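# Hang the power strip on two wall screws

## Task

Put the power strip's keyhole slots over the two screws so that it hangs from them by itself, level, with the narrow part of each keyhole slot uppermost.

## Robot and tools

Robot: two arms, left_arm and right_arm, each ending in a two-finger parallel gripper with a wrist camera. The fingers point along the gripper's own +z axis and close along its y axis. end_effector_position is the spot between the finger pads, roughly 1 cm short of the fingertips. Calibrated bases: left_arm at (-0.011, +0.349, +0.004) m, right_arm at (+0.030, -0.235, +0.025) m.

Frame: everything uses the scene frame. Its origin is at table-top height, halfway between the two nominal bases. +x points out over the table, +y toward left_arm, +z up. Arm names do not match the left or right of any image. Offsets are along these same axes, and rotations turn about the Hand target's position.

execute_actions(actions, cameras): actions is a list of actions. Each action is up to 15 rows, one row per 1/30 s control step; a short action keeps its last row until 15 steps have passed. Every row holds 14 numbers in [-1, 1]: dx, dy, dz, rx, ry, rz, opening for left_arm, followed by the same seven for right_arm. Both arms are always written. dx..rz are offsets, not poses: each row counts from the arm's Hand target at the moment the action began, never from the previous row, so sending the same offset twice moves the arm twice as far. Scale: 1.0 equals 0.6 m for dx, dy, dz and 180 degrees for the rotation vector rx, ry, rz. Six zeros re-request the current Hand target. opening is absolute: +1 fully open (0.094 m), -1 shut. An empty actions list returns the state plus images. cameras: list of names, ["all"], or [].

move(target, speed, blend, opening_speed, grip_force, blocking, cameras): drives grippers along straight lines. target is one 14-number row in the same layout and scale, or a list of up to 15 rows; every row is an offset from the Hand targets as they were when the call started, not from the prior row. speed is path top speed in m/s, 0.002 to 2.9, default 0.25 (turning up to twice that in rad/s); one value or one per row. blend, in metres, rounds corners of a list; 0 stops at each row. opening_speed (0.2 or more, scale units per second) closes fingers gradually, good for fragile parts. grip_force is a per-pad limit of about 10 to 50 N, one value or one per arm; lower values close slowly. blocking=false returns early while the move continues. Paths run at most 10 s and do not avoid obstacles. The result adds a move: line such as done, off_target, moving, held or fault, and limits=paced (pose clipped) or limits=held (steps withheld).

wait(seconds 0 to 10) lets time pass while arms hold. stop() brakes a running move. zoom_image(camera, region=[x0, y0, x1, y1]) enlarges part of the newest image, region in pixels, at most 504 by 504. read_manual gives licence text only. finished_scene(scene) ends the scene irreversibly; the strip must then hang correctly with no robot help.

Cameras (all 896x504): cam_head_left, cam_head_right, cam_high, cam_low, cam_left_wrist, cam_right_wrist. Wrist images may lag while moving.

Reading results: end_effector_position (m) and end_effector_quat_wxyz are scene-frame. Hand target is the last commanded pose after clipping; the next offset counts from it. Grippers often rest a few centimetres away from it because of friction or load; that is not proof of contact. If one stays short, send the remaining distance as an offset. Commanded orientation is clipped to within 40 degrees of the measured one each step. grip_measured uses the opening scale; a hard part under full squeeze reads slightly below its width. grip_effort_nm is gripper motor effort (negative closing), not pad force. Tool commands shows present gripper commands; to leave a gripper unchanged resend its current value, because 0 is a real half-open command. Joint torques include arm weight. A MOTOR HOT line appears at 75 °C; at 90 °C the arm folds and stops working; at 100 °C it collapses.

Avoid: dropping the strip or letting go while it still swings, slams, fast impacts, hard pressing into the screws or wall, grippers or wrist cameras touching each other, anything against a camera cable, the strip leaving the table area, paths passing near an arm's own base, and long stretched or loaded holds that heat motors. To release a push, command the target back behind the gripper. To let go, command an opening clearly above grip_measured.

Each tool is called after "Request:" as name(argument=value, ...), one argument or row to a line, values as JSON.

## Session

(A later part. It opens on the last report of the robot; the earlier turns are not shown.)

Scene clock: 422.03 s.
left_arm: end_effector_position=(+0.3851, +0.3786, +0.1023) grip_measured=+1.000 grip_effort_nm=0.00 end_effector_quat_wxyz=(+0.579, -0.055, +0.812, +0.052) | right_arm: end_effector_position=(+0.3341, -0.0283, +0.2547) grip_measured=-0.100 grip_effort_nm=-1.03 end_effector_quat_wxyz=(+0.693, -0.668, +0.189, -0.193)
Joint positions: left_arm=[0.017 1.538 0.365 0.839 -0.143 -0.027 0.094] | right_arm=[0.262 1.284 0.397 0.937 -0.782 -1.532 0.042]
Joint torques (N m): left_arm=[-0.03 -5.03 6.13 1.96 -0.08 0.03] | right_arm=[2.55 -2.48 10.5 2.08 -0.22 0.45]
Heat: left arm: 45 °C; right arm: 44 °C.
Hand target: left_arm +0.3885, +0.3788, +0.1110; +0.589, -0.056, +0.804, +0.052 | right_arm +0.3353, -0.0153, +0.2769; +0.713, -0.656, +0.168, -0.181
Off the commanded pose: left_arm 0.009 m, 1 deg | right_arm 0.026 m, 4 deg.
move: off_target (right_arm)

Request:
wait(
  seconds=0,
  cameras=["cam_high"],
)

Request:
zoom_image(
  camera="cam_high",
  region=[330, 90, 430, 200],
)

Request:
zoom_image(
  camera="cam_high",
  region=[430, 140, 530, 250],
)

Scene clock: 423.33 s.
left_arm: end_effector_position=(+0.3851, +0.3786, +0.1023) grip_measured=+1.000 grip_effort_nm=0.01 end_effector_quat_wxyz=(+0.579, -0.055, +0.812, +0.052) | right_arm: end_effector_position=(+0.3341, -0.0283, +0.2547) grip_measured=-0.100 grip_effort_nm=-1.03 end_effector_quat_wxyz=(+0.693, -0.668, +0.189, -0.193)
Joint positions: left_arm=[0.017 1.538 0.365 0.839 -0.143 -0.027 0.094] | right_arm=[0.262 1.284 0.397 0.937 -0.782 -1.532 0.042]
Joint torques (N m): left_arm=[-0.03 -5.03 6.13 1.96 -0.08 0.03] | right_arm=[2.33 -2.58 10.3 2.13 -0.19 0.41]
Heat: left arm: 45 °C; right arm: 44 °C.
Hand target: left_arm +0.3885, +0.3788, +0.1110; +0.589, -0.056, +0.804, +0.052 | right_arm +0.3353, -0.0153, +0.2769; +0.713, -0.656, +0.168, -0.181
Tool commands: left_gripper/opening=+1.0 right_gripper/opening=-0.4
Off the commanded pose: left_arm 0.009 m, 1 deg | right_arm 0.026 m, 4 deg.
Images, in order (width x height): cam_high 896x504.

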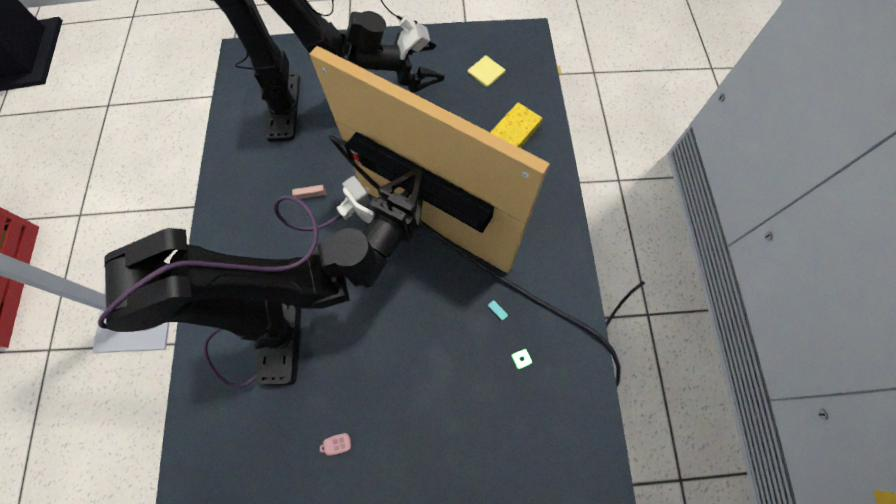

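Scaled by 4.582 from the camera's 896x504 image, which has a finer 1280x720 frame.

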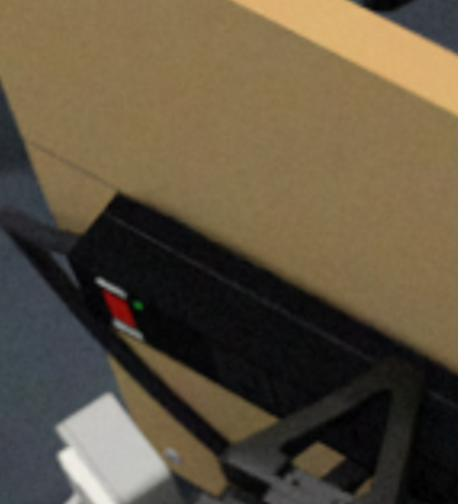

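Scaled by 4.582 from the camera's 896x504 image, which has a finer 1280x720 frame.

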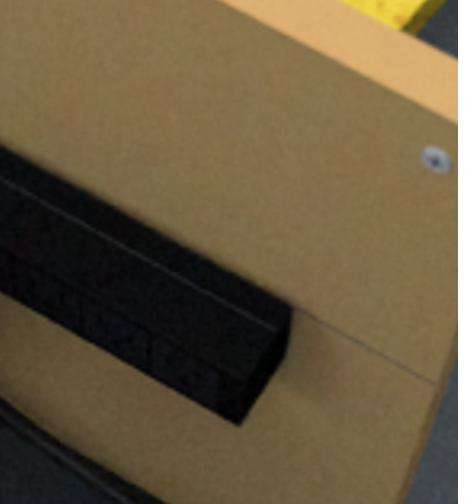

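Request:
move(
  target=[0,0,0,0,0,0,1, 0.0079,0.0107,0.0,0,0,0,-0.4],
  speed=0.02,
)

Scene clock: 428.70 s.
left_arm: end_effector_position=(+0.3851, +0.3786, +0.1023) grip_measured=+1.000 grip_effort_nm=0.00 end_effector_quat_wxyz=(+0.579, -0.055, +0.812, +0.052) | right_arm: end_effector_position=(+0.3345, -0.0278, +0.2546) grip_measured=-0.100 grip_effort_nm=-1.03 end_effector_quat_wxyz=(+0.695, -0.667, +0.187, -0.193)
Joint positions: left_arm=[0.017 1.538 0.365 0.839 -0.143 -0.027 0.094] | right_arm=[0.263 1.292 0.397 0.95 -0.783 -1.529 0.042]
Joint torques (N m): left_arm=[-0.03 -5.01 6.15 1.97 -0.08 0.03] | right_arm=[4.23 -1.37 12.11 2 -0.01 0.39]
Heat: left arm: 45 °C; right arm: 45 °C.
Hand target: left_arm +0.3885, +0.3788, +0.1110; +0.589, -0.056, +0.804, +0.052 | right_arm +0.3400, -0.0088, +0.2769; +0.713, -0.656, +0.168, -0.181
Off the commanded pose: left_arm 0.009 m, 1 deg | right_arm 0.030 m, 4 deg.
move: off_target (right_arm)

Request:
move(
  target=[0,0,0,0,0,0,1, -0.0138,-0.0228,0.0033,0,0,0,-0.4],
  speed=0.03,
)

Scene clock: 433.67 s.
left_arm: end_effector_position=(+0.3851, +0.3786, +0.1023) grip_measured=+1.000 grip_effort_nm=0.00 end_effector_quat_wxyz=(+0.579, -0.055, +0.812, +0.052) | right_arm: end_effector_position=(+0.3339, -0.0287, +0.2545) grip_measured=-0.100 grip_effort_nm=-1.03 end_effector_quat_wxyz=(+0.695, -0.668, +0.185, -0.191)
Joint positions: left_arm=[0.017 1.538 0.365 0.839 -0.143 -0.027 0.094] | right_arm=[0.256 1.292 0.397 0.95 -0.796 -1.529 0.042]
Joint torques (N m): left_arm=[-0.03 -5.03 6.15 1.96 -0.08 0.03] | right_arm=[0.66 -5.53 9.46 1.83 -0.27 0.47]
Heat: left arm: 45 °C; right arm: 46 °C.
Hand target: left_arm +0.3885, +0.3788, +0.1110; +0.589, -0.056, +0.804, +0.052 | right_arm +0.3317, -0.0225, +0.2789; +0.713, -0.656, +0.168, -0.181
Off the commanded pose: left_arm 0.009 m, 1 deg | right_arm 0.025 m, 3 deg.
move: off_target (right_arm)

Request:
move(
  target=[0,0,0,0,0,0,1, 0.006,0.0005,0.0233,0.0029,-0.0108,0,-0.4],
  speed=0.03,
)

Scene clock: 435.30 s.
left_arm: end_effector_position=(+0.3851, +0.3786, +0.1023) grip_measured=+1.000 grip_effort_nm=0.00 end_effector_quat_wxyz=(+0.579, -0.055, +0.812, +0.052) | right_arm: end_effector_position=(+0.3342, -0.0283, +0.2555) grip_measured=-0.100 grip_effort_nm=-1.03 end_effector_quat_wxyz=(+0.694, -0.671, +0.184, -0.185)
Joint positions: left_arm=[0.017 1.538 0.365 0.839 -0.143 -0.027 0.094] | right_arm=[0.251 1.29 0.409 0.928 -0.811 -1.53 0.042]
Joint torques (N m): left_arm=[-0.03 -5.03 6.13 1.96 -0.08 0.03] | right_arm=[0.9 -6.08 11.37 2.05 -0.21 0.51]
Heat: left arm: 45 °C; right arm: 46 °C.
Hand target: left_arm +0.3885, +0.3788, +0.1110; +0.589, -0.056, +0.804, +0.052 | right_arm +0.3353, -0.0222, +0.2930; +0.719, -0.650, +0.156, -0.192
Off the commanded pose: left_arm 0.009 m, 1 deg | right_arm 0.038 m, 5 deg.
move: off_target (right_arm)

Request:
move(
  target=[0,0,0,0,0,0,1, 0.0075,0.0100,0.0033,0.001,-0.0036,0,-0.4],
  speed=0.02,
)

Scene clock: 437.03 s.
left_arm: end_effector_position=(+0.3851, +0.3786, +0.1023) grip_measured=+1.000 grip_effort_nm=0.00 end_effector_quat_wxyz=(+0.579, -0.055, +0.812, +0.052) | right_arm: end_effector_position=(+0.3344, -0.0282, +0.2561) grip_measured=-0.100 grip_effort_nm=-1.03 end_effector_quat_wxyz=(+0.694, -0.671, +0.184, -0.184)
Joint positions: left_arm=[0.017 1.538 0.365 0.839 -0.143 -0.027 0.094] | right_arm=[0.251 1.287 0.413 0.919 -0.812 -1.53 0.042]
Joint torques (N m): left_arm=[-0.05 -5.03 6.15 1.96 -0.08 0.03] | right_arm=[2.35 -3.69 12.29 2.32 -0.05 0.49]
Heat: left arm: 45 °C; right arm: 46 °C.
Hand target: left_arm +0.3885, +0.3788, +0.1110; +0.589, -0.056, +0.804, +0.052 | right_arm +0.3398, -0.0162, +0.2950; +0.721, -0.648, +0.152, -0.195
Off the commanded pose: left_arm 0.009 m, 1 deg | right_arm 0.041 m, 6 deg.
move: off_target (right_arm)

Request:
move(
  target=[0,0,0,0,0,0,1, 0.0046,0.0012,0.0133,0.0016,-0.0060,0,-0.4],
  speed=0.008,
)

Scene clock: 439.10 s.
left_arm: end_effector_position=(+0.3851, +0.3786, +0.1023) grip_measured=+1.000 grip_effort_nm=0.00 end_effector_quat_wxyz=(+0.579, -0.055, +0.812, +0.052) | right_arm: end_effector_position=(+0.3345, -0.0280, +0.2562) grip_measured=-0.100 grip_effort_nm=-1.03 end_effector_quat_wxyz=(+0.694, -0.672, +0.184, -0.184)
Joint positions: left_arm=[0.017 1.538 0.365 0.839 -0.143 -0.027 0.094] | right_arm=[0.251 1.287 0.415 0.915 -0.813 -1.531 0.042]
Joint torques (N m): left_arm=[-0.03 -5.01 6.15 1.96 -0.09 0.03] | right_arm=[2.21 -3.95 13.67 2.33 0 0.5]
Heat: left arm: 45 °C; right arm: 47 °C.
Hand target: left_arm +0.3885, +0.3788, +0.1110; +0.589, -0.056, +0.804, +0.052 | right_arm +0.3426, -0.0155, +0.3029; +0.724, -0.644, +0.146, -0.201
Off the commanded pose: left_arm 0.009 m, 1 deg | right_arm 0.049 m, 7 deg.
move: off_target (right_arm)

Request:
move(
  target=[0,0,0,0,0,0,1, -0.0105,-0.0120,-0.0083,-0.001,0.0036,0,-0.4],
  speed=0.02,
)

Scene clock: 441.20 s.
left_arm: end_effector_position=(+0.3851, +0.3786, +0.1023) grip_measured=+1.000 grip_effort_nm=0.00 end_effector_quat_wxyz=(+0.579, -0.055, +0.812, +0.052) | right_arm: end_effector_position=(+0.3342, -0.0282, +0.2560) grip_measured=-0.100 grip_effort_nm=-1.03 end_effector_quat_wxyz=(+0.694, -0.672, +0.183, -0.183)
Joint positions: left_arm=[0.017 1.538 0.365 0.839 -0.143 -0.027 0.094] | right_arm=[0.249 1.287 0.415 0.914 -0.818 -1.532 0.042]
Joint torques (N m): left_arm=[-0.05 -5.03 6.15 1.96 -0.08 0.03] | right_arm=[0.57 -5.71 11.29 2.33 -0.16 0.48]
Heat: left arm: 45 °C; right arm: 47 °C.
Hand target: left_arm +0.3885, +0.3788, +0.1110; +0.589, -0.056, +0.804, +0.052 | right_arm +0.3363, -0.0227, +0.2979; +0.722, -0.646, +0.150, -0.197
Off the commanded pose: left_arm 0.009 m, 1 deg | right_arm 0.042 m, 6 deg.
move: off_target (right_arm)

Request:
move(
  target=[0,0,0,0,0,0,1, 0.0,0.0,0.0167,0.0016,-0.0060,0,-0.4],
  speed=0.02,
)

Scene clock: 442.87 s.
left_arm: end_effector_position=(+0.3851, +0.3786, +0.1023) grip_measured=+1.000 grip_effort_nm=0.00 end_effector_quat_wxyz=(+0.579, -0.055, +0.812, +0.052) | right_arm: end_effector_position=(+0.3342, -0.0282, +0.2568) grip_measured=-0.100 grip_effort_nm=-1.03 end_effector_quat_wxyz=(+0.692, -0.674, +0.186, -0.180)
Joint positions: left_arm=[0.017 1.538 0.365 0.839 -0.143 -0.027 0.094] | right_arm=[0.249 1.278 0.421 0.89 -0.819 -1.531 0.042]
Joint torques (N m): left_arm=[-0.05 -5.03 6.15 1.96 -0.08 0.03] | right_arm=[0.46 -6.56 12.21 2.48 -0.19 0.55]
Heat: left arm: 45 °C; right arm: 47 °C.
Hand target: left_arm +0.3885, +0.3788, +0.1110; +0.589, -0.056, +0.804, +0.052 | right_arm +0.3363, -0.0227, +0.3079; +0.725, -0.642, +0.144, -0.203
Off the commanded pose: left_arm 0.009 m, 1 deg | right_arm 0.051 m, 8 deg.
move: off_target (right_arm)

Request:
move(
  target=[
    [0,0,0,0,0,0,1, -0.0075,-0.002,-0.022,-0.0027,0.0101,0,-0.4],
    [0,0,0,0,0,0,1, 0.0035,0.012,-0.021,-0.0027,0.0101,0,-0.4],
  ],
  speed=0.02,
)

Scene clock: 446.40 s.
left_arm: end_effector_position=(+0.3851, +0.3786, +0.1023) grip_measured=+1.000 grip_effort_nm=0.00 end_effector_quat_wxyz=(+0.579, -0.055, +0.812, +0.052) | right_arm: end_effector_position=(+0.3362, -0.0274, +0.2597) grip_measured=-0.100 grip_effort_nm=-1.03 end_effector_quat_wxyz=(+0.692, -0.673, +0.186, -0.184)
Joint positions: left_arm=[0.017 1.538 0.365 0.839 -0.143 -0.027 0.094] | right_arm=[0.254 1.277 0.431 0.882 -0.808 -1.534 0.042]
Joint torques (N m): left_arm=[-0.03 -5.04 6.13 1.96 -0.08 0.03] | right_arm=[2.78 -3.44 10.95 2.51 -0.05 0.48]
Heat: left arm: 45 °C; right arm: 47 °C.
Hand target: left_arm +0.3885, +0.3788, +0.1110; +0.589, -0.056, +0.804, +0.052 | right_arm +0.3385, -0.0156, +0.2954; +0.720, -0.649, +0.154, -0.194
Off the commanded pose: left_arm 0.009 m, 1 deg | right_arm 0.038 m, 6 deg.
move: off_target (right_arm)

Request:
move(
  target=[0,0,0,0,0,0,1, 0.0047,0.0069,0.0,0,0,0,-0.4],
  speed=0.015,
  cameras=["cam_high"],
)

Request:
zoom_image(
  camera="cam_high",
  region=[330, 90, 430, 200],
)

Request:
zoom_image(
  camera="cam_high",
  region=[430, 140, 530, 250],
)

Scene clock: 447.83 s.
left_arm: end_effector_position=(+0.3851, +0.3786, +0.1023) grip_measured=+1.000 grip_effort_nm=0.00 end_effector_quat_wxyz=(+0.579, -0.055, +0.812, +0.052) | right_arm: end_effector_position=(+0.3365, -0.0274, +0.2597) grip_measured=-0.100 grip_effort_nm=-1.03 end_effector_quat_wxyz=(+0.692, -0.673, +0.186, -0.184)
Joint positions: left_arm=[0.017 1.538 0.365 0.839 -0.143 -0.027 0.094] | right_arm=[0.254 1.279 0.431 0.886 -0.807 -1.534 0.042]
Joint torques (N m): left_arm=[-0.03 -5.03 6.15 1.96 -0.08 0.03] | right_arm=[3.71 -2.51 11.7 2.5 0.1 0.5]
Heat: left arm: 45 °C; right arm: 47 °C.
Hand target: left_arm +0.3885, +0.3788, +0.1110; +0.589, -0.056, +0.804, +0.052 | right_arm +0.3413, -0.0114, +0.2955; +0.720, -0.649, +0.154, -0.194
Off the commanded pose: left_arm 0.009 m, 1 deg | right_arm 0.039 m, 6 deg.
move: off_target (right_arm)
Images, in order (width x height): cam_high 896x504.

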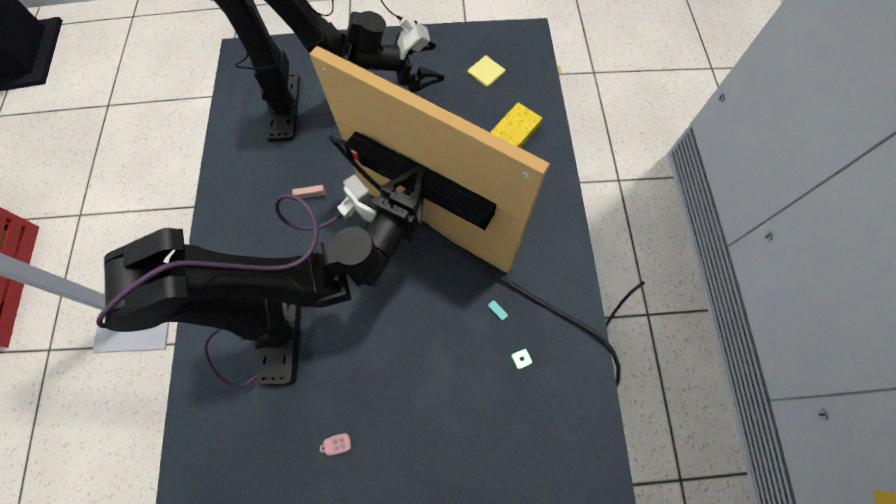

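Scaled by 4.582 from the camera's 896x504 image, which has a finer 1280x720 frame.

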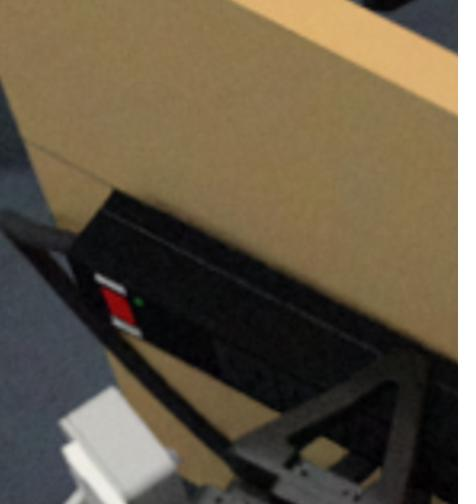

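Scaled by 4.582 from the camera's 896x504 image, which has a finer 1280x720 frame.

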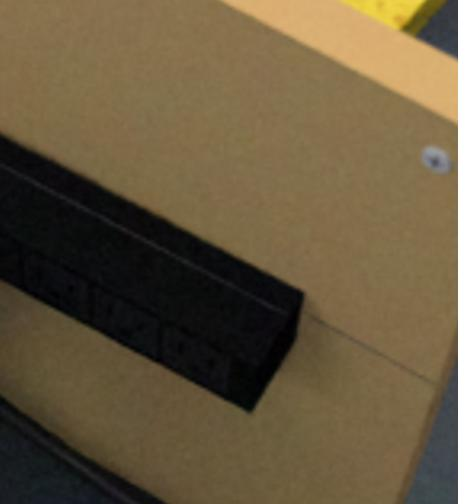

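Request:
move(
  target=[0,0,0,0,0,0,1, 0.0,0.0,0.0,-0.0093,-0.0157,-0.011,-0.4],
  speed=0.015,
)

Scene clock: 452.10 s.
left_arm: end_effector_position=(+0.3851, +0.3786, +0.1023) grip_measured=+1.000 grip_effort_nm=0.00 end_effector_quat_wxyz=(+0.579, -0.055, +0.812, +0.052) | right_arm: end_effector_position=(+0.3366, -0.0272, +0.2597) grip_measured=-0.100 grip_effort_nm=-1.03 end_effector_quat_wxyz=(+0.691, -0.673, +0.184, -0.187)
Joint positions: left_arm=[0.017 1.538 0.365 0.839 -0.143 -0.027 0.094] | right_arm=[0.255 1.279 0.431 0.886 -0.804 -1.541 0.042]
Joint torques (N m): left_arm=[-0.03 -5.03 6.15 1.96 -0.08 0.03] | right_arm=[5.35 -4.34 10.71 2.37 0.51 0]
Heat: left arm: 45 °C; right arm: 47 °C.
Hand target: left_arm +0.3885, +0.3788, +0.1110; +0.589, -0.056, +0.804, +0.052 | right_arm +0.3412, -0.0114, +0.2955; +0.710, -0.651, +0.145, -0.224
Off the commanded pose: left_arm 0.009 m, 1 deg | right_arm 0.039 m, 7 deg.
move: off_target (right_arm)

Request:
move(
  target=[0,0,0,0,0,0,1, 0.0138,-0.0203,0.0,0.0,0.0,-0.0127,-0.4],
  speed=0.02,
)

Scene clock: 454.43 s.
left_arm: end_effector_position=(+0.3851, +0.3786, +0.1023) grip_measured=+1.000 grip_effort_nm=0.00 end_effector_quat_wxyz=(+0.579, -0.055, +0.812, +0.052) | right_arm: end_effector_position=(+0.3368, -0.0276, +0.2598) grip_measured=-0.100 grip_effort_nm=-1.03 end_effector_quat_wxyz=(+0.691, -0.673, +0.185, -0.188)
Joint positions: left_arm=[0.017 1.538 0.365 0.839 -0.143 -0.027 0.094] | right_arm=[0.255 1.277 0.431 0.883 -0.802 -1.543 0.042]
Joint torques (N m): left_arm=[-0.03 -5.04 6.15 1.96 -0.08 0.03] | right_arm=[1.91 -4.03 10.99 2.42 0.51 -0.06]
Heat: left arm: 45 °C; right arm: 47 °C.
Hand target: left_arm +0.3885, +0.3788, +0.1110; +0.589, -0.056, +0.804, +0.052 | right_arm +0.3496, -0.0236, +0.2954; +0.706, -0.648, +0.158, -0.238
Off the commanded pose: left_arm 0.009 m, 1 deg | right_arm 0.038 m, 7 deg.
move: off_target (right_arm)

Request:
move(
  target=[0,0,0,0,0,0,1, -0.006,-0.0016,-0.0195,-0.0024,0.0090,0,-0.4],
  speed=0.015,
)

Scene clock: 457.83 s.
left_arm: end_effector_position=(+0.3851, +0.3786, +0.1023) grip_measured=+1.000 grip_effort_nm=0.00 end_effector_quat_wxyz=(+0.579, -0.055, +0.812, +0.052) | right_arm: end_effector_position=(+0.3369, -0.0276, +0.2597) grip_measured=-0.100 grip_effort_nm=-1.03 end_effector_quat_wxyz=(+0.691, -0.673, +0.185, -0.188)
Joint positions: left_arm=[0.017 1.538 0.365 0.839 -0.143 -0.027 0.094] | right_arm=[0.255 1.277 0.431 0.882 -0.802 -1.543 0.042]
Joint velocities: left_arm=[within noise] | right_arm=[-0.007 -0.007 -0.002 -0.125 0.154 -0.081 0]
Joint torques (N m): left_arm=[-0.05 -5.03 6.15 1.97 -0.09 0.02] | right_arm=[1.95 -3.9 8.81 2.36 0.55 -0.08]
Heat: left arm: 45 °C; right arm: 47 °C.
Hand target: left_arm +0.3885, +0.3788, +0.1110; +0.589, -0.056, +0.804, +0.052 | right_arm +0.3460, -0.0245, +0.2837; +0.701, -0.654, +0.167, -0.230
Off the commanded pose: left_arm 0.009 m, 1 deg | right_arm 0.026 m, 6 deg.
move: off_target (right_arm)

Request:
move(
  target=[0,0,0,0,0,0,1, -0.004,-0.001,-0.013,-0.0016,0.0060,0,-0.4],
  speed=0.01,
)

Scene clock: 459.50 s.
left_arm: end_effector_position=(+0.3851, +0.3786, +0.1023) grip_measured=+1.000 grip_effort_nm=0.00 end_effector_quat_wxyz=(+0.579, -0.055, +0.812, +0.052) | right_arm: end_effector_position=(+0.3369, -0.0276, +0.2596) grip_measured=-0.100 grip_effort_nm=-1.03 end_effector_quat_wxyz=(+0.691, -0.673, +0.185, -0.188)
Joint positions: left_arm=[0.017 1.538 0.365 0.839 -0.143 -0.027 0.094] | right_arm=[0.255 1.277 0.431 0.882 -0.802 -1.543 0.042]
Joint torques (N m): left_arm=[-0.03 -5.03 6.13 1.97 -0.08 0.03] | right_arm=[2.14 -3.37 7.42 2.3 0.52 -0.06]
Heat: left arm: 45 °C; right arm: 46 °C.
Hand target: left_arm +0.3885, +0.3788, +0.1110; +0.589, -0.056, +0.804, +0.052 | right_arm +0.3436, -0.0251, +0.2759; +0.698, -0.658, +0.173, -0.224
Off the commanded pose: left_arm 0.009 m, 1 deg | right_arm 0.018 m, 5 deg.
move: off_target (right_arm)

Request:
move(
  target=[0,0,0,0,0,0,1, -0.0098,0.0068,0.0,0.0,0.0,0.0127,-0.4],
  speed=0.01,
)

Scene clock: 462.30 s.
left_arm: end_effector_position=(+0.3851, +0.3786, +0.1023) grip_measured=+1.000 grip_effort_nm=0.00 end_effector_quat_wxyz=(+0.579, -0.055, +0.812, +0.052) | right_arm: end_effector_position=(+0.3366, -0.0274, +0.2596) grip_measured=-0.100 grip_effort_nm=-1.03 end_effector_quat_wxyz=(+0.691, -0.674, +0.184, -0.187)
Joint positions: left_arm=[0.017 1.538 0.365 0.839 -0.143 -0.027 0.094] | right_arm=[0.255 1.277 0.431 0.882 -0.804 -1.543 0.042]
Joint torques (N m): left_arm=[-0.02 -5.03 6.13 1.96 -0.08 0.03] | right_arm=[2.28 -3.25 7.39 2.4 0.21 -0.06]
Heat: left arm: 45 °C; right arm: 46 °C.
Hand target: left_arm +0.3885, +0.3788, +0.1110; +0.589, -0.056, +0.804, +0.052 | right_arm +0.3376, -0.0210, +0.2758; +0.702, -0.662, +0.160, -0.210
Off the commanded pose: left_arm 0.009 m, 1 deg | right_arm 0.018 m, 4 deg.
move: off_target (right_arm)

Request:
wait(
  seconds=0,
  cameras=["cam_high", "cam_right_wrist"],
)

Request:
zoom_image(
  camera="cam_high",
  region=[330, 90, 430, 200],
)

Request:
zoom_image(
  camera="cam_high",
  region=[430, 140, 530, 250],
)

Scene clock: 462.90 s.
left_arm: end_effector_position=(+0.3851, +0.3786, +0.1023) grip_measured=+1.000 grip_effort_nm=0.00 end_effector_quat_wxyz=(+0.579, -0.055, +0.812, +0.052) | right_arm: end_effector_position=(+0.3366, -0.0274, +0.2596) grip_measured=-0.100 grip_effort_nm=-1.03 end_effector_quat_wxyz=(+0.691, -0.674, +0.184, -0.187)
Joint positions: left_arm=[0.017 1.538 0.365 0.839 -0.143 -0.027 0.094] | right_arm=[0.255 1.277 0.431 0.882 -0.804 -1.543 0.042]
Joint torques (N m): left_arm=[-0.05 -5.03 6.13 1.96 -0.09 0.03] | right_arm=[2.21 -3.36 7.49 2.35 0.21 -0.07]
Heat: left arm: 45 °C; right arm: 46 °C.
Hand target: left_arm +0.3885, +0.3788, +0.1110; +0.589, -0.056, +0.804, +0.052 | right_arm +0.3376, -0.0210, +0.2758; +0.702, -0.662, +0.160, -0.210
Tool commands: left_gripper/opening=+1.0 right_gripper/opening=-0.4
Off the commanded pose: left_arm 0.009 m, 1 deg | right_arm 0.018 m, 4 deg.
camera_calibration:
cam_right_wrist: T_world_to_cam=[[-0.0124161, 0.00656975, 0.999901, -0.250258], [0.575574, -0.817654, 0.0125194, -0.183249], [0.817655, 0.575673, 0.00637069, -0.171005], [0, 0, 0, 1]] pos_world=[0.242189, -0.0497471, 0.253617]
Images, in order (width x height): cam_high 896x504, cam_right_wrist 896x504.

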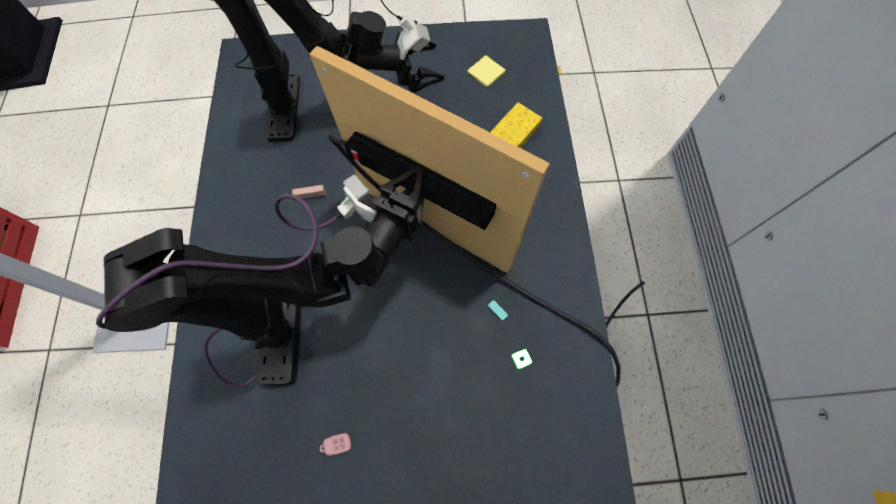

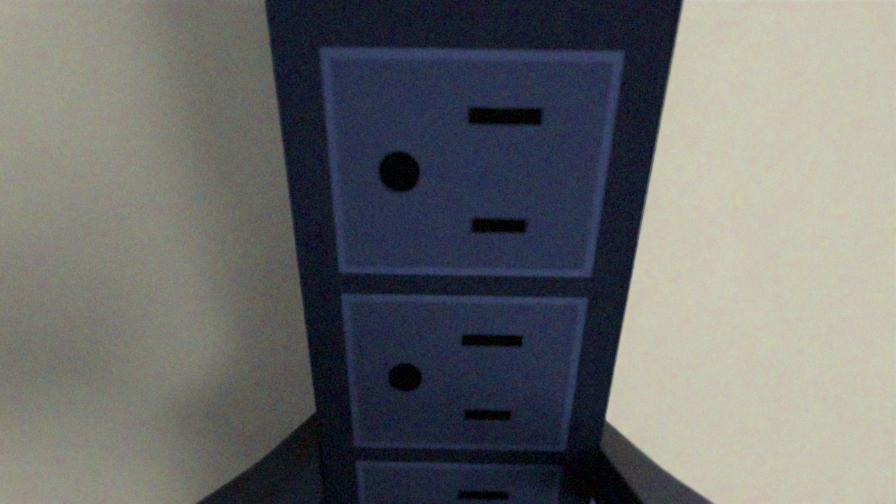

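Scaled by 4.582 from the camera's 896x504 image, which has a finer 1280x720 frame.

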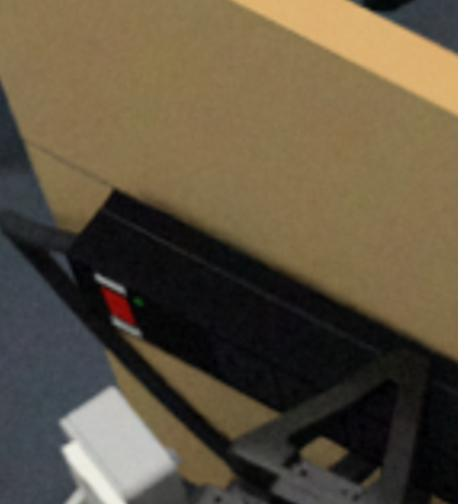

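Scaled by 4.582 from the camera's 896x504 image, which has a finer 1280x720 frame.

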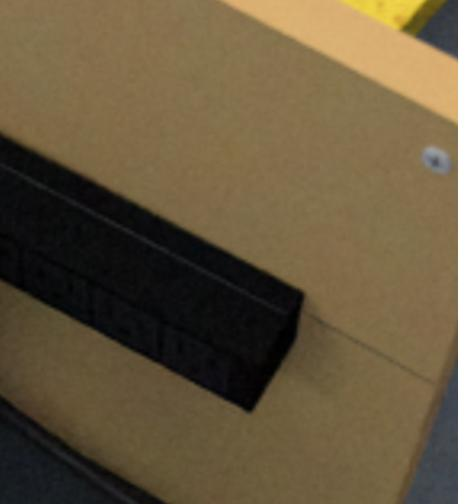

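Request:
move(
  target=[
    [0,0,0,0,0,0,1, 0,0,0,0.0081,0.0137,0,-0.4],
    [0,0,0,0,0,0,1, -0.0118,0.0082,0.0,0.0081,0.0137,0.0155,-0.4],
  ],
  speed=0.015,
)

Scene clock: 470.17 s.
left_arm: end_effector_position=(+0.3851, +0.3786, +0.1023) grip_measured=+1.000 grip_effort_nm=0.00 end_effector_quat_wxyz=(+0.579, -0.055, +0.812, +0.052) | right_arm: end_effector_position=(+0.3361, -0.0272, +0.2595) grip_measured=-0.100 grip_effort_nm=-1.03 end_effector_quat_wxyz=(+0.692, -0.673, +0.185, -0.184)
Joint positions: left_arm=[0.017 1.538 0.365 0.839 -0.143 -0.027 0.094] | right_arm=[0.255 1.277 0.431 0.882 -0.807 -1.537 0.042]
Joint torques (N m): left_arm=[-0.03 -5.03 6.15 1.97 -0.08 0.03] | right_arm=[2.74 -3.26 7.27 2.43 -0.22 0.39]
Heat: left arm: 45 °C; right arm: 45 °C.
Hand target: left_arm +0.3885, +0.3788, +0.1110; +0.589, -0.056, +0.804, +0.052 | right_arm +0.3306, -0.0161, +0.2758; +0.712, -0.661, +0.161, -0.176
Off the commanded pose: left_arm 0.009 m, 1 deg | right_arm 0.020 m, 4 deg.
move: off_target (right_arm)

Request:
move(
  target=[0,0,0,0,0,0,1, 0,0,0,-0.0064,-0.0110,0,-0.4],
  speed=0.015,
)

Scene clock: 472.20 s.
left_arm: end_effector_position=(+0.3851, +0.3786, +0.1023) grip_measured=+1.000 grip_effort_nm=0.00 end_effector_quat_wxyz=(+0.579, -0.055, +0.812, +0.052) | right_arm: end_effector_position=(+0.3360, -0.0271, +0.2595) grip_measured=-0.100 grip_effort_nm=-1.03 end_effector_quat_wxyz=(+0.691, -0.674, +0.184, -0.185)
Joint positions: left_arm=[0.017 1.538 0.365 0.839 -0.143 -0.027 0.094] | right_arm=[0.255 1.277 0.431 0.882 -0.807 -1.539 0.042]
Joint torques (N m): left_arm=[-0.03 -5.03 6.15 1.96 -0.08 0.03] | right_arm=[2.35 -2.92 7.27 2.44 -0.18 0.04]
Heat: left arm: 45 °C; right arm: 45 °C.
Hand target: left_arm +0.3885, +0.3788, +0.1110; +0.589, -0.056, +0.804, +0.052 | right_arm +0.3306, -0.0161, +0.2758; +0.708, -0.665, +0.147, -0.189
Off the commanded pose: left_arm 0.009 m, 1 deg | right_arm 0.020 m, 5 deg.
move: off_target (right_arm)

Request:
move(
  target=[0,0,0,0,0,0,1, -0.0057,-0.0082,0,0,0,0,-0.4],
  speed=0.01,
)

Scene clock: 473.70 s.
left_arm: end_effector_position=(+0.3851, +0.3786, +0.1023) grip_measured=+1.000 grip_effort_nm=0.00 end_effector_quat_wxyz=(+0.579, -0.055, +0.812, +0.052) | right_arm: end_effector_position=(+0.3358, -0.0273, +0.2583) grip_measured=-0.100 grip_effort_nm=-1.03 end_effector_quat_wxyz=(+0.688, -0.677, +0.178, -0.190)
Joint positions: left_arm=[0.017 1.538 0.365 0.839 -0.143 -0.027 0.094] | right_arm=[0.253 1.277 0.431 0.875 -0.811 -1.562 0.042]
Joint torques (N m): left_arm=[-0.02 -5.03 6.15 1.96 -0.08 0.03] | right_arm=[0.99 -4.75 6.19 2.42 -0.35 0.27]
Heat: left arm: 45 °C; right arm: 45 °C.
Hand target: left_arm +0.3885, +0.3788, +0.1110; +0.589, -0.056, +0.804, +0.052 | right_arm +0.3272, -0.0211, +0.2759; +0.708, -0.665, +0.147, -0.189
Off the commanded pose: left_arm 0.009 m, 1 deg | right_arm 0.021 m, 4 deg.
move: off_target (right_arm)

Request:
move(
  target=[0,0,0,0,0,0,1, 0,0,0,0.0078,0.0133,0,-0.4],
  speed=0.01,
)

Scene clock: 477.90 s.
left_arm: end_effector_position=(+0.3851, +0.3786, +0.1023) grip_measured=+1.000 grip_effort_nm=0.00 end_effector_quat_wxyz=(+0.579, -0.055, +0.812, +0.052) | right_arm: end_effector_position=(+0.3358, -0.0273, +0.2583) grip_measured=-0.100 grip_effort_nm=-1.03 end_effector_quat_wxyz=(+0.690, -0.676, +0.182, -0.186)
Joint positions: left_arm=[0.017 1.538 0.365 0.839 -0.143 -0.027 0.094] | right_arm=[0.253 1.277 0.431 0.876 -0.811 -1.55 0.042]
Joint torques (N m): left_arm=[-0.03 -5.03 6.15 1.97 -0.09 0.03] | right_arm=[1.14 -5.04 6.28 2.37 -0.28 0.65]
Heat: left arm: 45 °C; right arm: 44 °C.
Hand target: left_arm +0.3885, +0.3788, +0.1110; +0.589, -0.056, +0.804, +0.052 | right_arm +0.3272, -0.0211, +0.2759; +0.713, -0.660, +0.164, -0.174
Off the commanded pose: left_arm 0.009 m, 1 deg | right_arm 0.021 m, 4 deg.
move: off_target (right_arm)

Request:
move(
  target=[0,0,0,0,0,0,1, 0.0079,0.0110,0,0,0,-0.0083,-0.4],
  speed=0.012,
)

Scene clock: 479.93 s.
left_arm: end_effector_position=(+0.3851, +0.3786, +0.1023) grip_measured=+1.000 grip_effort_nm=0.00 end_effector_quat_wxyz=(+0.579, -0.055, +0.812, +0.052) | right_arm: end_effector_position=(+0.3374, -0.0238, +0.2586) grip_measured=-0.100 grip_effort_nm=-1.03 end_effector_quat_wxyz=(+0.688, -0.674, +0.188, -0.193)
Joint positions: left_arm=[0.017 1.538 0.365 0.839 -0.143 -0.027 0.094] | right_arm=[0.278 1.277 0.431 0.876 -0.768 -1.55 0.042]
Joint torques (N m): left_arm=[-0.03 -5.03 6.13 1.96 -0.08 0.03] | right_arm=[2.26 -4.05 6.99 2.39 -0.14 0.53]
Heat: left arm: 45 °C; right arm: 44 °C.
Hand target: left_arm +0.3885, +0.3788, +0.1110; +0.589, -0.056, +0.804, +0.052 | right_arm +0.3319, -0.0144, +0.2759; +0.710, -0.657, +0.173, -0.183
Off the commanded pose: left_arm 0.009 m, 1 deg | right_arm 0.020 m, 4 deg.
move: off_target (right_arm)

Request:
move(
  target=[
    [0,0,0,0,0,0,1, 0.004,-0.006,0,0,0,-0.0038,-0.4],
    [0,0,0,0,0,0,1, 0.004,-0.006,-0.0133,0,0,-0.0038,-0.4],
  ],
  speed=0.015,
  cameras=["cam_high"],
)

Request:
zoom_image(
  camera="cam_high",
  region=[330, 90, 530, 230],
)

Scene clock: 483.17 s.
left_arm: end_effector_position=(+0.3851, +0.3786, +0.1023) grip_measured=+1.000 grip_effort_nm=0.00 end_effector_quat_wxyz=(+0.579, -0.055, +0.812, +0.052) | right_arm: end_effector_position=(+0.3373, -0.0240, +0.2583) grip_measured=-0.100 grip_effort_nm=-1.03 end_effector_quat_wxyz=(+0.693, -0.668, +0.185, -0.196)
Joint positions: left_arm=[0.017 1.538 0.365 0.839 -0.143 -0.027 0.094] | right_arm=[0.278 1.294 0.418 0.929 -0.766 -1.539 0.042]
Joint torques (N m): left_arm=[-0.03 -5.03 6.15 1.97 -0.08 0.03] | right_arm=[1.35 -3 6.41 2.43 -0.08 0.44]
Heat: left arm: 45 °C; right arm: 44 °C.
Hand target: left_arm +0.3885, +0.3788, +0.1110; +0.589, -0.056, +0.804, +0.052 | right_arm +0.3343, -0.0180, +0.2680; +0.709, -0.656, +0.177, -0.187
Off the commanded pose: left_arm 0.009 m, 1 deg | right_arm 0.012 m, 3 deg.
move: off_target (right_arm)
Images, in order (width x height): cam_high 896x504.

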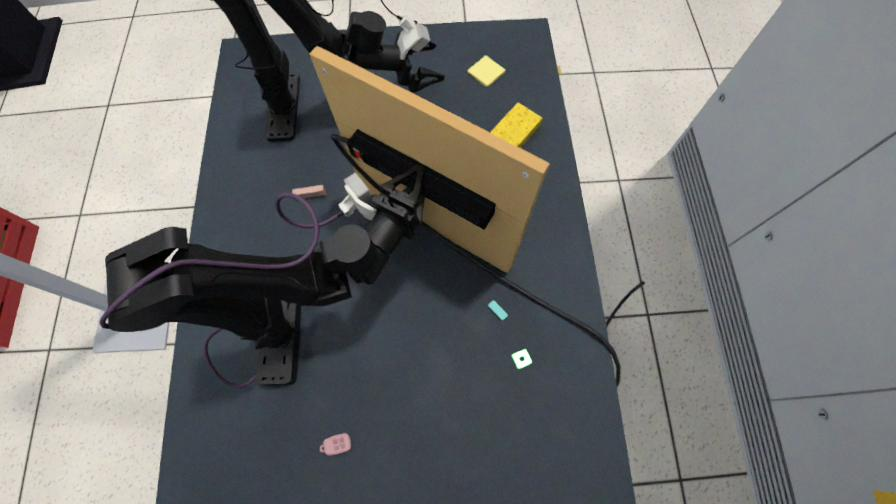

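Scaled by 2.520 from the camera's 896x504 image, which has a finer 1280x720 frame.

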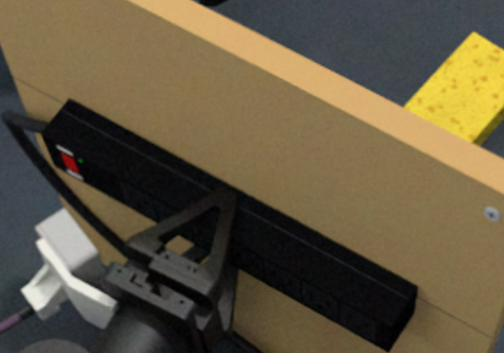

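Request:
move(
  target=[
    [0,0,0,0,0,0,1, 0.003,0.001,0.013,0.0016,-0.006,0,-0.4],
    [0,0,0,0,0,0,1, 0.0105,0.0125,0.013,0.0016,-0.006,0,-0.4],
  ],
  speed=0.012,
)

Scene clock: 486.97 s.
left_arm: end_effector_position=(+0.3851, +0.3786, +0.1023) grip_measured=+1.000 grip_effort_nm=0.00 end_effector_quat_wxyz=(+0.579, -0.055, +0.812, +0.052) | right_arm: end_effector_position=(+0.3376, -0.0238, +0.2582) grip_measured=-0.100 grip_effort_nm=-1.03 end_effector_quat_wxyz=(+0.694, -0.667, +0.185, -0.196)
Joint positions: left_arm=[0.017 1.538 0.365 0.839 -0.143 -0.027 0.094] | right_arm=[0.277 1.3 0.418 0.94 -0.768 -1.536 0.042]
Joint torques (N m): left_arm=[-0.03 -5.03 6.13 1.96 -0.08 0.03] | right_arm=[3.47 -1.69 9.35 2.29 0.14 0.39]
Heat: left arm: 45 °C; right arm: 44 °C.
Hand target: left_arm +0.3885, +0.3788, +0.1110; +0.589, -0.056, +0.804, +0.052 | right_arm +0.3405, -0.0105, +0.2756; +0.712, -0.653, +0.171, -0.193
Off the commanded pose: left_arm 0.009 m, 1 deg | right_arm 0.022 m, 3 deg.
move: off_target (right_arm)

Request:
move(
  target=[
    [0,0,0,0,0,0,1, -0.006,-0.0095,0,0,0,0,-0.4],
    [0,0,0,0,0,0,1, 0.0063,-0.0180,0,0,0,-0.0159,-0.4],
  ],
  speed=0.012,
)

Scene clock: 492.10 s.
left_arm: end_effector_position=(+0.3851, +0.3786, +0.1023) grip_measured=+1.000 grip_effort_nm=0.01 end_effector_quat_wxyz=(+0.579, -0.055, +0.812, +0.052) | right_arm: end_effector_position=(+0.3378, -0.0243, +0.2582) grip_measured=-0.100 grip_effort_nm=-1.03 end_effector_quat_wxyz=(+0.694, -0.667, +0.185, -0.196)
Joint positions: left_arm=[0.017 1.538 0.365 0.839 -0.143 -0.027 0.094] | right_arm=[0.275 1.3 0.418 0.94 -0.769 -1.536 0.042]
Joint torques (N m): left_arm=[-0.03 -5.01 6.13 1.97 -0.08 0.03] | right_arm=[1.81 -3.56 7.92 2.23 0.43 0.39]
Heat: left arm: 45 °C; right arm: 45 °C.
Hand target: left_arm +0.3885, +0.3788, +0.1110; +0.589, -0.056, +0.804, +0.052 | right_arm +0.3443, -0.0214, +0.2756; +0.707, -0.648, +0.187, -0.211
Off the commanded pose: left_arm 0.009 m, 1 deg | right_arm 0.019 m, 3 deg.
move: off_target (right_arm)

Request:
move(
  target=[
    [0,0,0,0,0,0,1, -0.0063,0.0080,0,0,0,0.0127,-0.4],
    [0,0,0,0,0,0,1, -0.0110,0.0010,0,0,0,0.0127,-0.4],
  ],
  speed=0.012,
)

Scene clock: 495.50 s.
left_arm: end_effector_position=(+0.3851, +0.3786, +0.1023) grip_measured=+1.000 grip_effort_nm=0.00 end_effector_quat_wxyz=(+0.579, -0.055, +0.812, +0.052) | right_arm: end_effector_position=(+0.3378, -0.0246, +0.2581) grip_measured=-0.100 grip_effort_nm=-1.03 end_effector_quat_wxyz=(+0.694, -0.667, +0.184, -0.196)
Joint positions: left_arm=[0.017 1.538 0.365 0.839 -0.143 -0.027 0.094] | right_arm=[0.273 1.3 0.418 0.94 -0.772 -1.536 0.042]
Joint torques (N m): left_arm=[-0.02 -5.03 6.13 1.97 -0.09 0.03] | right_arm=[0.95 -3.99 7.61 2.25 -0.05 0.44]
Heat: left arm: 45 °C; right arm: 45 °C.
Hand target: left_arm +0.3885, +0.3788, +0.1110; +0.589, -0.056, +0.804, +0.052 | right_arm +0.3377, -0.0208, +0.2756; +0.711, -0.652, +0.174, -0.196
Off the commanded pose: left_arm 0.009 m, 1 deg | right_arm 0.018 m, 3 deg.
move: off_target (right_arm)

Request:
move(
  target=[0,0,0,0,0,0,1, -0.0065,-0.0018,-0.0205,-0.0025,0.0093,0,-0.4],
  speed=0.012,
)

Scene clock: 497.37 s.
left_arm: end_effector_position=(+0.3851, +0.3786, +0.1023) grip_measured=+1.000 grip_effort_nm=0.00 end_effector_quat_wxyz=(+0.579, -0.055, +0.812, +0.052) | right_arm: end_effector_position=(+0.3380, -0.0252, +0.2563) grip_measured=-0.100 grip_effort_nm=-1.03 end_effector_quat_wxyz=(+0.693, -0.668, +0.187, -0.196)
Joint positions: left_arm=[0.017 1.538 0.365 0.839 -0.143 -0.027 0.094] | right_arm=[0.273 1.3 0.413 0.94 -0.767 -1.537 0.042]
Joint torques (N m): left_arm=[-0.03 -5.03 6.13 1.96 -0.08 0.03] | right_arm=[0.87 -3.99 5.31 2.27 -0.11 0.44]
Heat: left arm: 45 °C; right arm: 45 °C.
Hand target: left_arm +0.3885, +0.3788, +0.1110; +0.589, -0.056, +0.804, +0.052 | right_arm +0.3339, -0.0218, +0.2634; +0.706, -0.658, +0.183, -0.188
Off the commanded pose: left_arm 0.009 m, 1 deg | right_arm 0.009 m, 2 deg.
move: done

Request:
move(
  target=[0,0,0,0,0,0,1, -0.003,-0.0008,-0.0135,-0.0012,0.0046,0,-0.4],
  speed=0.012,
)

Scene clock: 498.97 s.
left_arm: end_effector_position=(+0.3851, +0.3786, +0.1023) grip_measured=+1.000 grip_effort_nm=0.00 end_effector_quat_wxyz=(+0.579, -0.055, +0.812, +0.052) | right_arm: end_effector_position=(+0.3373, -0.0254, +0.2538) grip_measured=-0.100 grip_effort_nm=-1.03 end_effector_quat_wxyz=(+0.693, -0.667, +0.187, -0.198)
Joint positions: left_arm=[0.017 1.538 0.365 0.839 -0.143 -0.027 0.094] | right_arm=[0.275 1.308 0.402 0.961 -0.763 -1.537 0.042]
Joint torques (N m): left_arm=[-0.03 -5.03 6.15 1.96 -0.08 0.03] | right_arm=[0.92 -3.6 4.63 2.18 -0.12 0.4]
Heat: left arm: 45 °C; right arm: 45 °C.
Hand target: left_arm +0.3885, +0.3788, +0.1110; +0.589, -0.056, +0.804, +0.052 | right_arm +0.3321, -0.0223, +0.2553; +0.704, -0.660, +0.188, -0.183
Off the commanded pose: left_arm 0.009 m, 1 deg | right_arm 0.006 m, 2 deg.
move: done

Request:
move(
  target=[0,0,0,0,0,0,1, 0.002,0.0028,-0.0133,0,0,0,-0.4],
  speed=0.015,
)

Scene clock: 500.47 s.
left_arm: end_effector_position=(+0.3851, +0.3786, +0.1023) grip_measured=+1.000 grip_effort_nm=0.00 end_effector_quat_wxyz=(+0.579, -0.055, +0.812, +0.052) | right_arm: end_effector_position=(+0.3377, -0.0250, +0.2422) grip_measured=-0.100 grip_effort_nm=-1.03 end_effector_quat_wxyz=(+0.691, -0.670, +0.190, -0.195)
Joint positions: left_arm=[0.017 1.538 0.365 0.839 -0.143 -0.027 0.094] | right_arm=[0.276 1.346 0.382 1.007 -0.763 -1.54 0.042]
Joint torques (N m): left_arm=[-0.03 -5.01 6.13 1.96 -0.08 0.03] | right_arm=[1.07 -3.58 5.09 2.26 -0.05 0.43]
Heat: left arm: 45 °C; right arm: 45 °C.
Hand target: left_arm +0.3885, +0.3788, +0.1110; +0.589, -0.056, +0.804, +0.052 | right_arm +0.3333, -0.0206, +0.2472; +0.704, -0.660, +0.188, -0.183
Off the commanded pose: left_arm 0.009 m, 1 deg | right_arm 0.008 m, 2 deg.
move: done

Request:
move(
  target=[0,0,0,0,0,0,1, 0.001,0.0014,-0.01,0,0,0,-0.4],
  speed=0.015,
  cameras=["cam_high"],
)

Request:
zoom_image(
  camera="cam_high",
  region=[330, 90, 530, 230],
)

Scene clock: 502.17 s.
left_arm: end_effector_position=(+0.3851, +0.3786, +0.1023) grip_measured=+1.000 grip_effort_nm=0.00 end_effector_quat_wxyz=(+0.579, -0.055, +0.812, +0.052) | right_arm: end_effector_position=(+0.3379, -0.0248, +0.2419) grip_measured=-0.100 grip_effort_nm=-1.03 end_effector_quat_wxyz=(+0.697, -0.664, +0.187, -0.198)
Joint positions: left_arm=[0.017 1.538 0.365 0.839 -0.143 -0.027 0.094] | right_arm=[0.276 1.373 0.372 1.069 -0.762 -1.527 0.042]
Joint torques (N m): left_arm=[-0.02 -5.03 6.15 1.97 -0.08 0.03] | right_arm=[1.2 -3.19 4.93 2.11 -0.04 0.32]
Heat: left arm: 45 °C; right arm: 44 °C.
Hand target: left_arm +0.3885, +0.3788, +0.1110; +0.589, -0.056, +0.804, +0.052 | right_arm +0.3338, -0.0198, +0.2412; +0.704, -0.660, +0.188, -0.183
Off the commanded pose: left_arm 0.009 m, 1 deg | right_arm 0.006 m, 2 deg.
move: done
Images, in order (width x height): cam_high 896x504.

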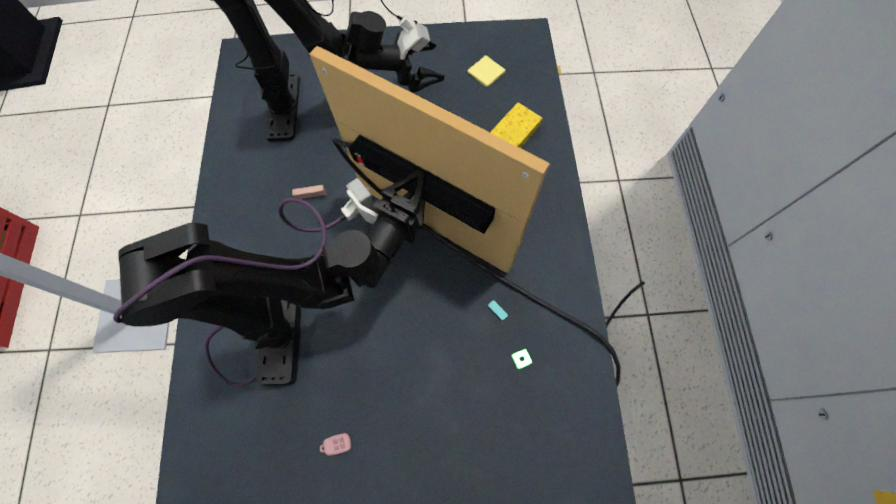

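Scaled by 2.520 from the camera's 896x504 image, which has a finer 1280x720 frame.

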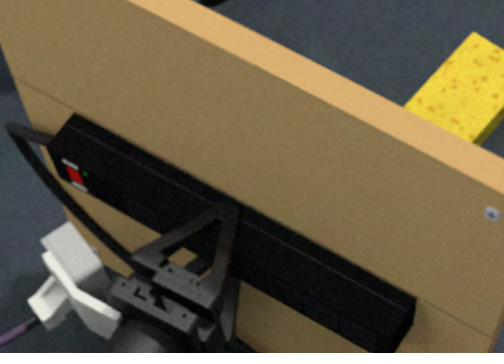

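Request:
move(
  target=[0,0,0,0,0,0,1, -0.0015,-0.003,0.01,-0.0022,0.0080,0,-0.4],
  speed=0.015,
)

Scene clock: 504.53 s.
left_arm: end_effector_position=(+0.3851, +0.3786, +0.1023) grip_measured=+1.000 grip_effort_nm=0.00 end_effector_quat_wxyz=(+0.579, -0.055, +0.812, +0.052) | right_arm: end_effector_position=(+0.3376, -0.0251, +0.2413) grip_measured=-0.100 grip_effort_nm=-1.03 end_effector_quat_wxyz=(+0.693, -0.666, +0.192, -0.197)
Joint positions: left_arm=[0.017 1.538 0.365 0.839 -0.143 -0.027 0.094] | right_arm=[0.279 1.357 0.373 1.037 -0.754 -1.53 0.042]
Joint torques (N m): left_arm=[-0.05 -5.03 6.13 1.96 -0.08 0.03] | right_arm=[0.54 -6.35 6.23 1.51 -0.14 0.4]
Heat: left arm: 45 °C; right arm: 44 °C.
Hand target: left_arm +0.3885, +0.3788, +0.1110; +0.589, -0.056, +0.804, +0.052 | right_arm +0.3329, -0.0216, +0.2472; +0.699, -0.665, +0.196, -0.175
Off the commanded pose: left_arm 0.009 m, 1 deg | right_arm 0.008 m, 3 deg.
move: off_target (right_arm)

Request:
move(
  target=[0,0,0,0,0,0,1, 0,0,0,0,0,0,0.1],
  speed=0.03,
  opening_speed=0.3,
  cameras=["cam_high"],
)

Request:
zoom_image(
  camera="cam_high",
  region=[330, 90, 530, 230],
)

Scene clock: 507.97 s.
left_arm: end_effector_position=(+0.3851, +0.3786, +0.1023) grip_measured=+1.000 grip_effort_nm=0.00 end_effector_quat_wxyz=(+0.579, -0.055, +0.812, +0.052) | right_arm: end_effector_position=(+0.3364, -0.0250, +0.2427) grip_measured=+0.099 grip_effort_nm=0.08 end_effector_quat_wxyz=(+0.696, -0.664, +0.198, -0.188)
Joint positions: left_arm=[0.017 1.538 0.365 0.839 -0.143 -0.027 0.094] | right_arm=[0.279 1.348 0.373 1.028 -0.757 -1.508 0.052]
Joint torques (N m): left_arm=[-0.03 -5.03 6.13 1.96 -0.08 0.03] | right_arm=[0.5 -5.67 6.23 1.58 -0.12 0.17]
Heat: left arm: 45 °C; right arm: 44 °C.
Hand target: left_arm +0.3885, +0.3788, +0.1110; +0.589, -0.056, +0.804, +0.052 | right_arm +0.3330, -0.0216, +0.2474; +0.699, -0.665, +0.196, -0.176
Off the commanded pose: left_arm 0.009 m, 1 deg | right_arm 0.007 m, 2 deg.
move: done
Images, in order (width x height): cam_high 896x504.

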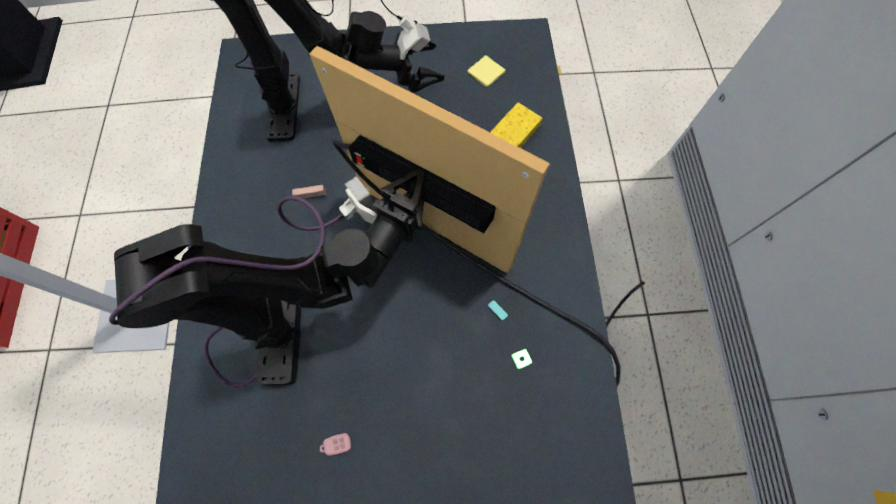

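Scaled by 2.520 from the camera's 896x504 image, which has a finer 1280x720 frame.

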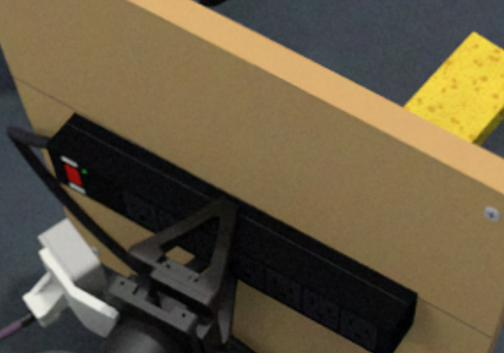

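Request:
wait(
  seconds=0,
  cameras=["cam_head_right", "cam_head_left"],
)

Request:
zoom_image(
  camera="cam_head_right",
  region=[320, 200, 520, 390],
)

Request:
zoom_image(
  camera="cam_head_left",
  region=[320, 200, 520, 390],
)

Scene clock: 509.00 s.
left_arm: end_effector_position=(+0.3851, +0.3786, +0.1023) grip_measured=+1.000 grip_effort_nm=0.00 end_effector_quat_wxyz=(+0.579, -0.055, +0.812, +0.052) | right_arm: end_effector_position=(+0.3364, -0.0250, +0.2427) grip_measured=+0.099 grip_effort_nm=0.08 end_effector_quat_wxyz=(+0.696, -0.664, +0.198, -0.188)
Joint positions: left_arm=[0.017 1.538 0.365 0.839 -0.143 -0.027 0.094] | right_arm=[0.279 1.348 0.373 1.028 -0.757 -1.508 0.052]
Joint torques (N m): left_arm=[-0.02 -5.03 6.13 1.96 -0.08 0.03] | right_arm=[0.46 -5.49 6.09 1.59 -0.11 0.2]
Heat: left arm: 45 °C; right arm: 44 °C.
Hand target: left_arm +0.3885, +0.3788, +0.1110; +0.589, -0.056, +0.804, +0.052 | right_arm +0.3330, -0.0216, +0.2474; +0.699, -0.665, +0.196, -0.176
Tool commands: left_gripper/opening=+1.0 right_gripper/opening=+0.1
Off the commanded pose: left_arm 0.009 m, 1 deg | right_arm 0.007 m, 2 deg.
Images, in order (width x height): cam_head_left 896x504, cam_head_right 896x504.

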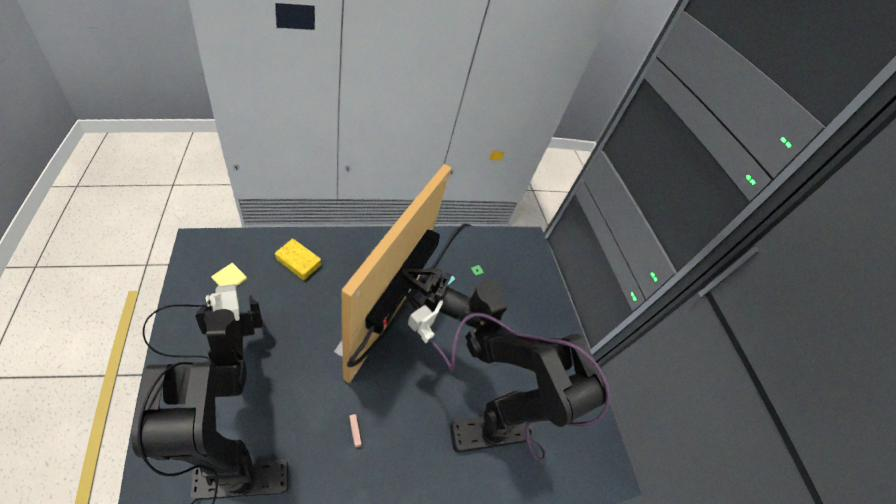

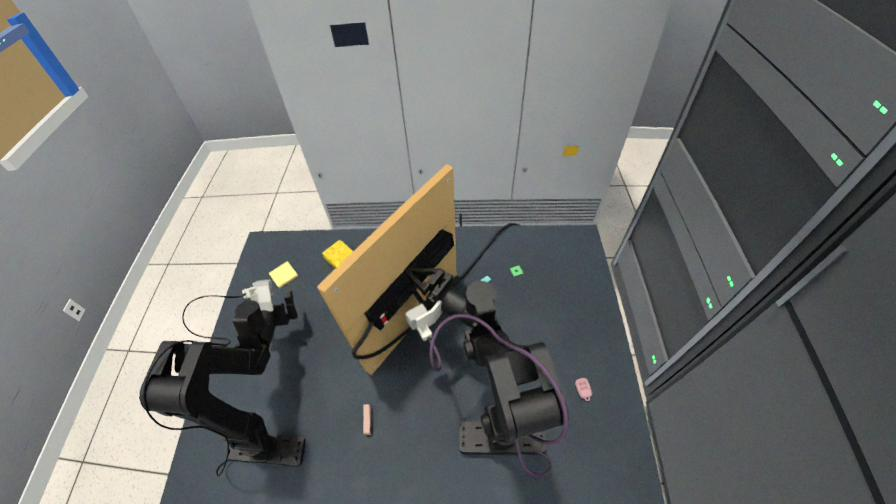

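Scaled by 2.520 from the camera's 896x504 image, which has a finer 1280x720 frame.

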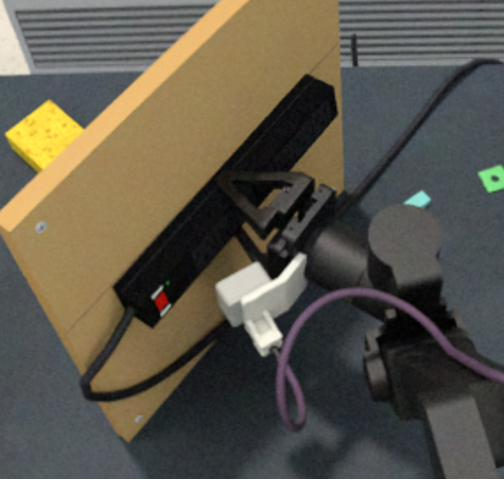

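Scaled by 2.520 from the camera's 896x504 image, which has a finer 1280x720 frame.

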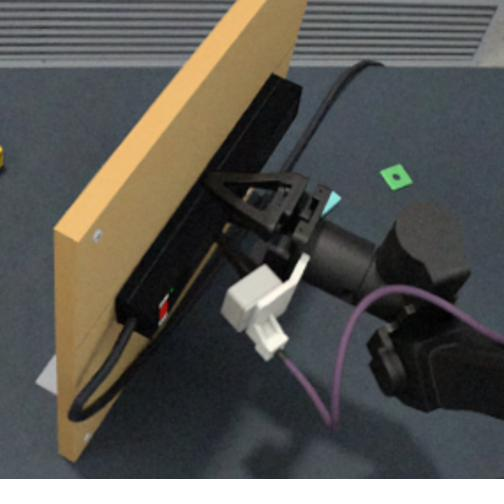

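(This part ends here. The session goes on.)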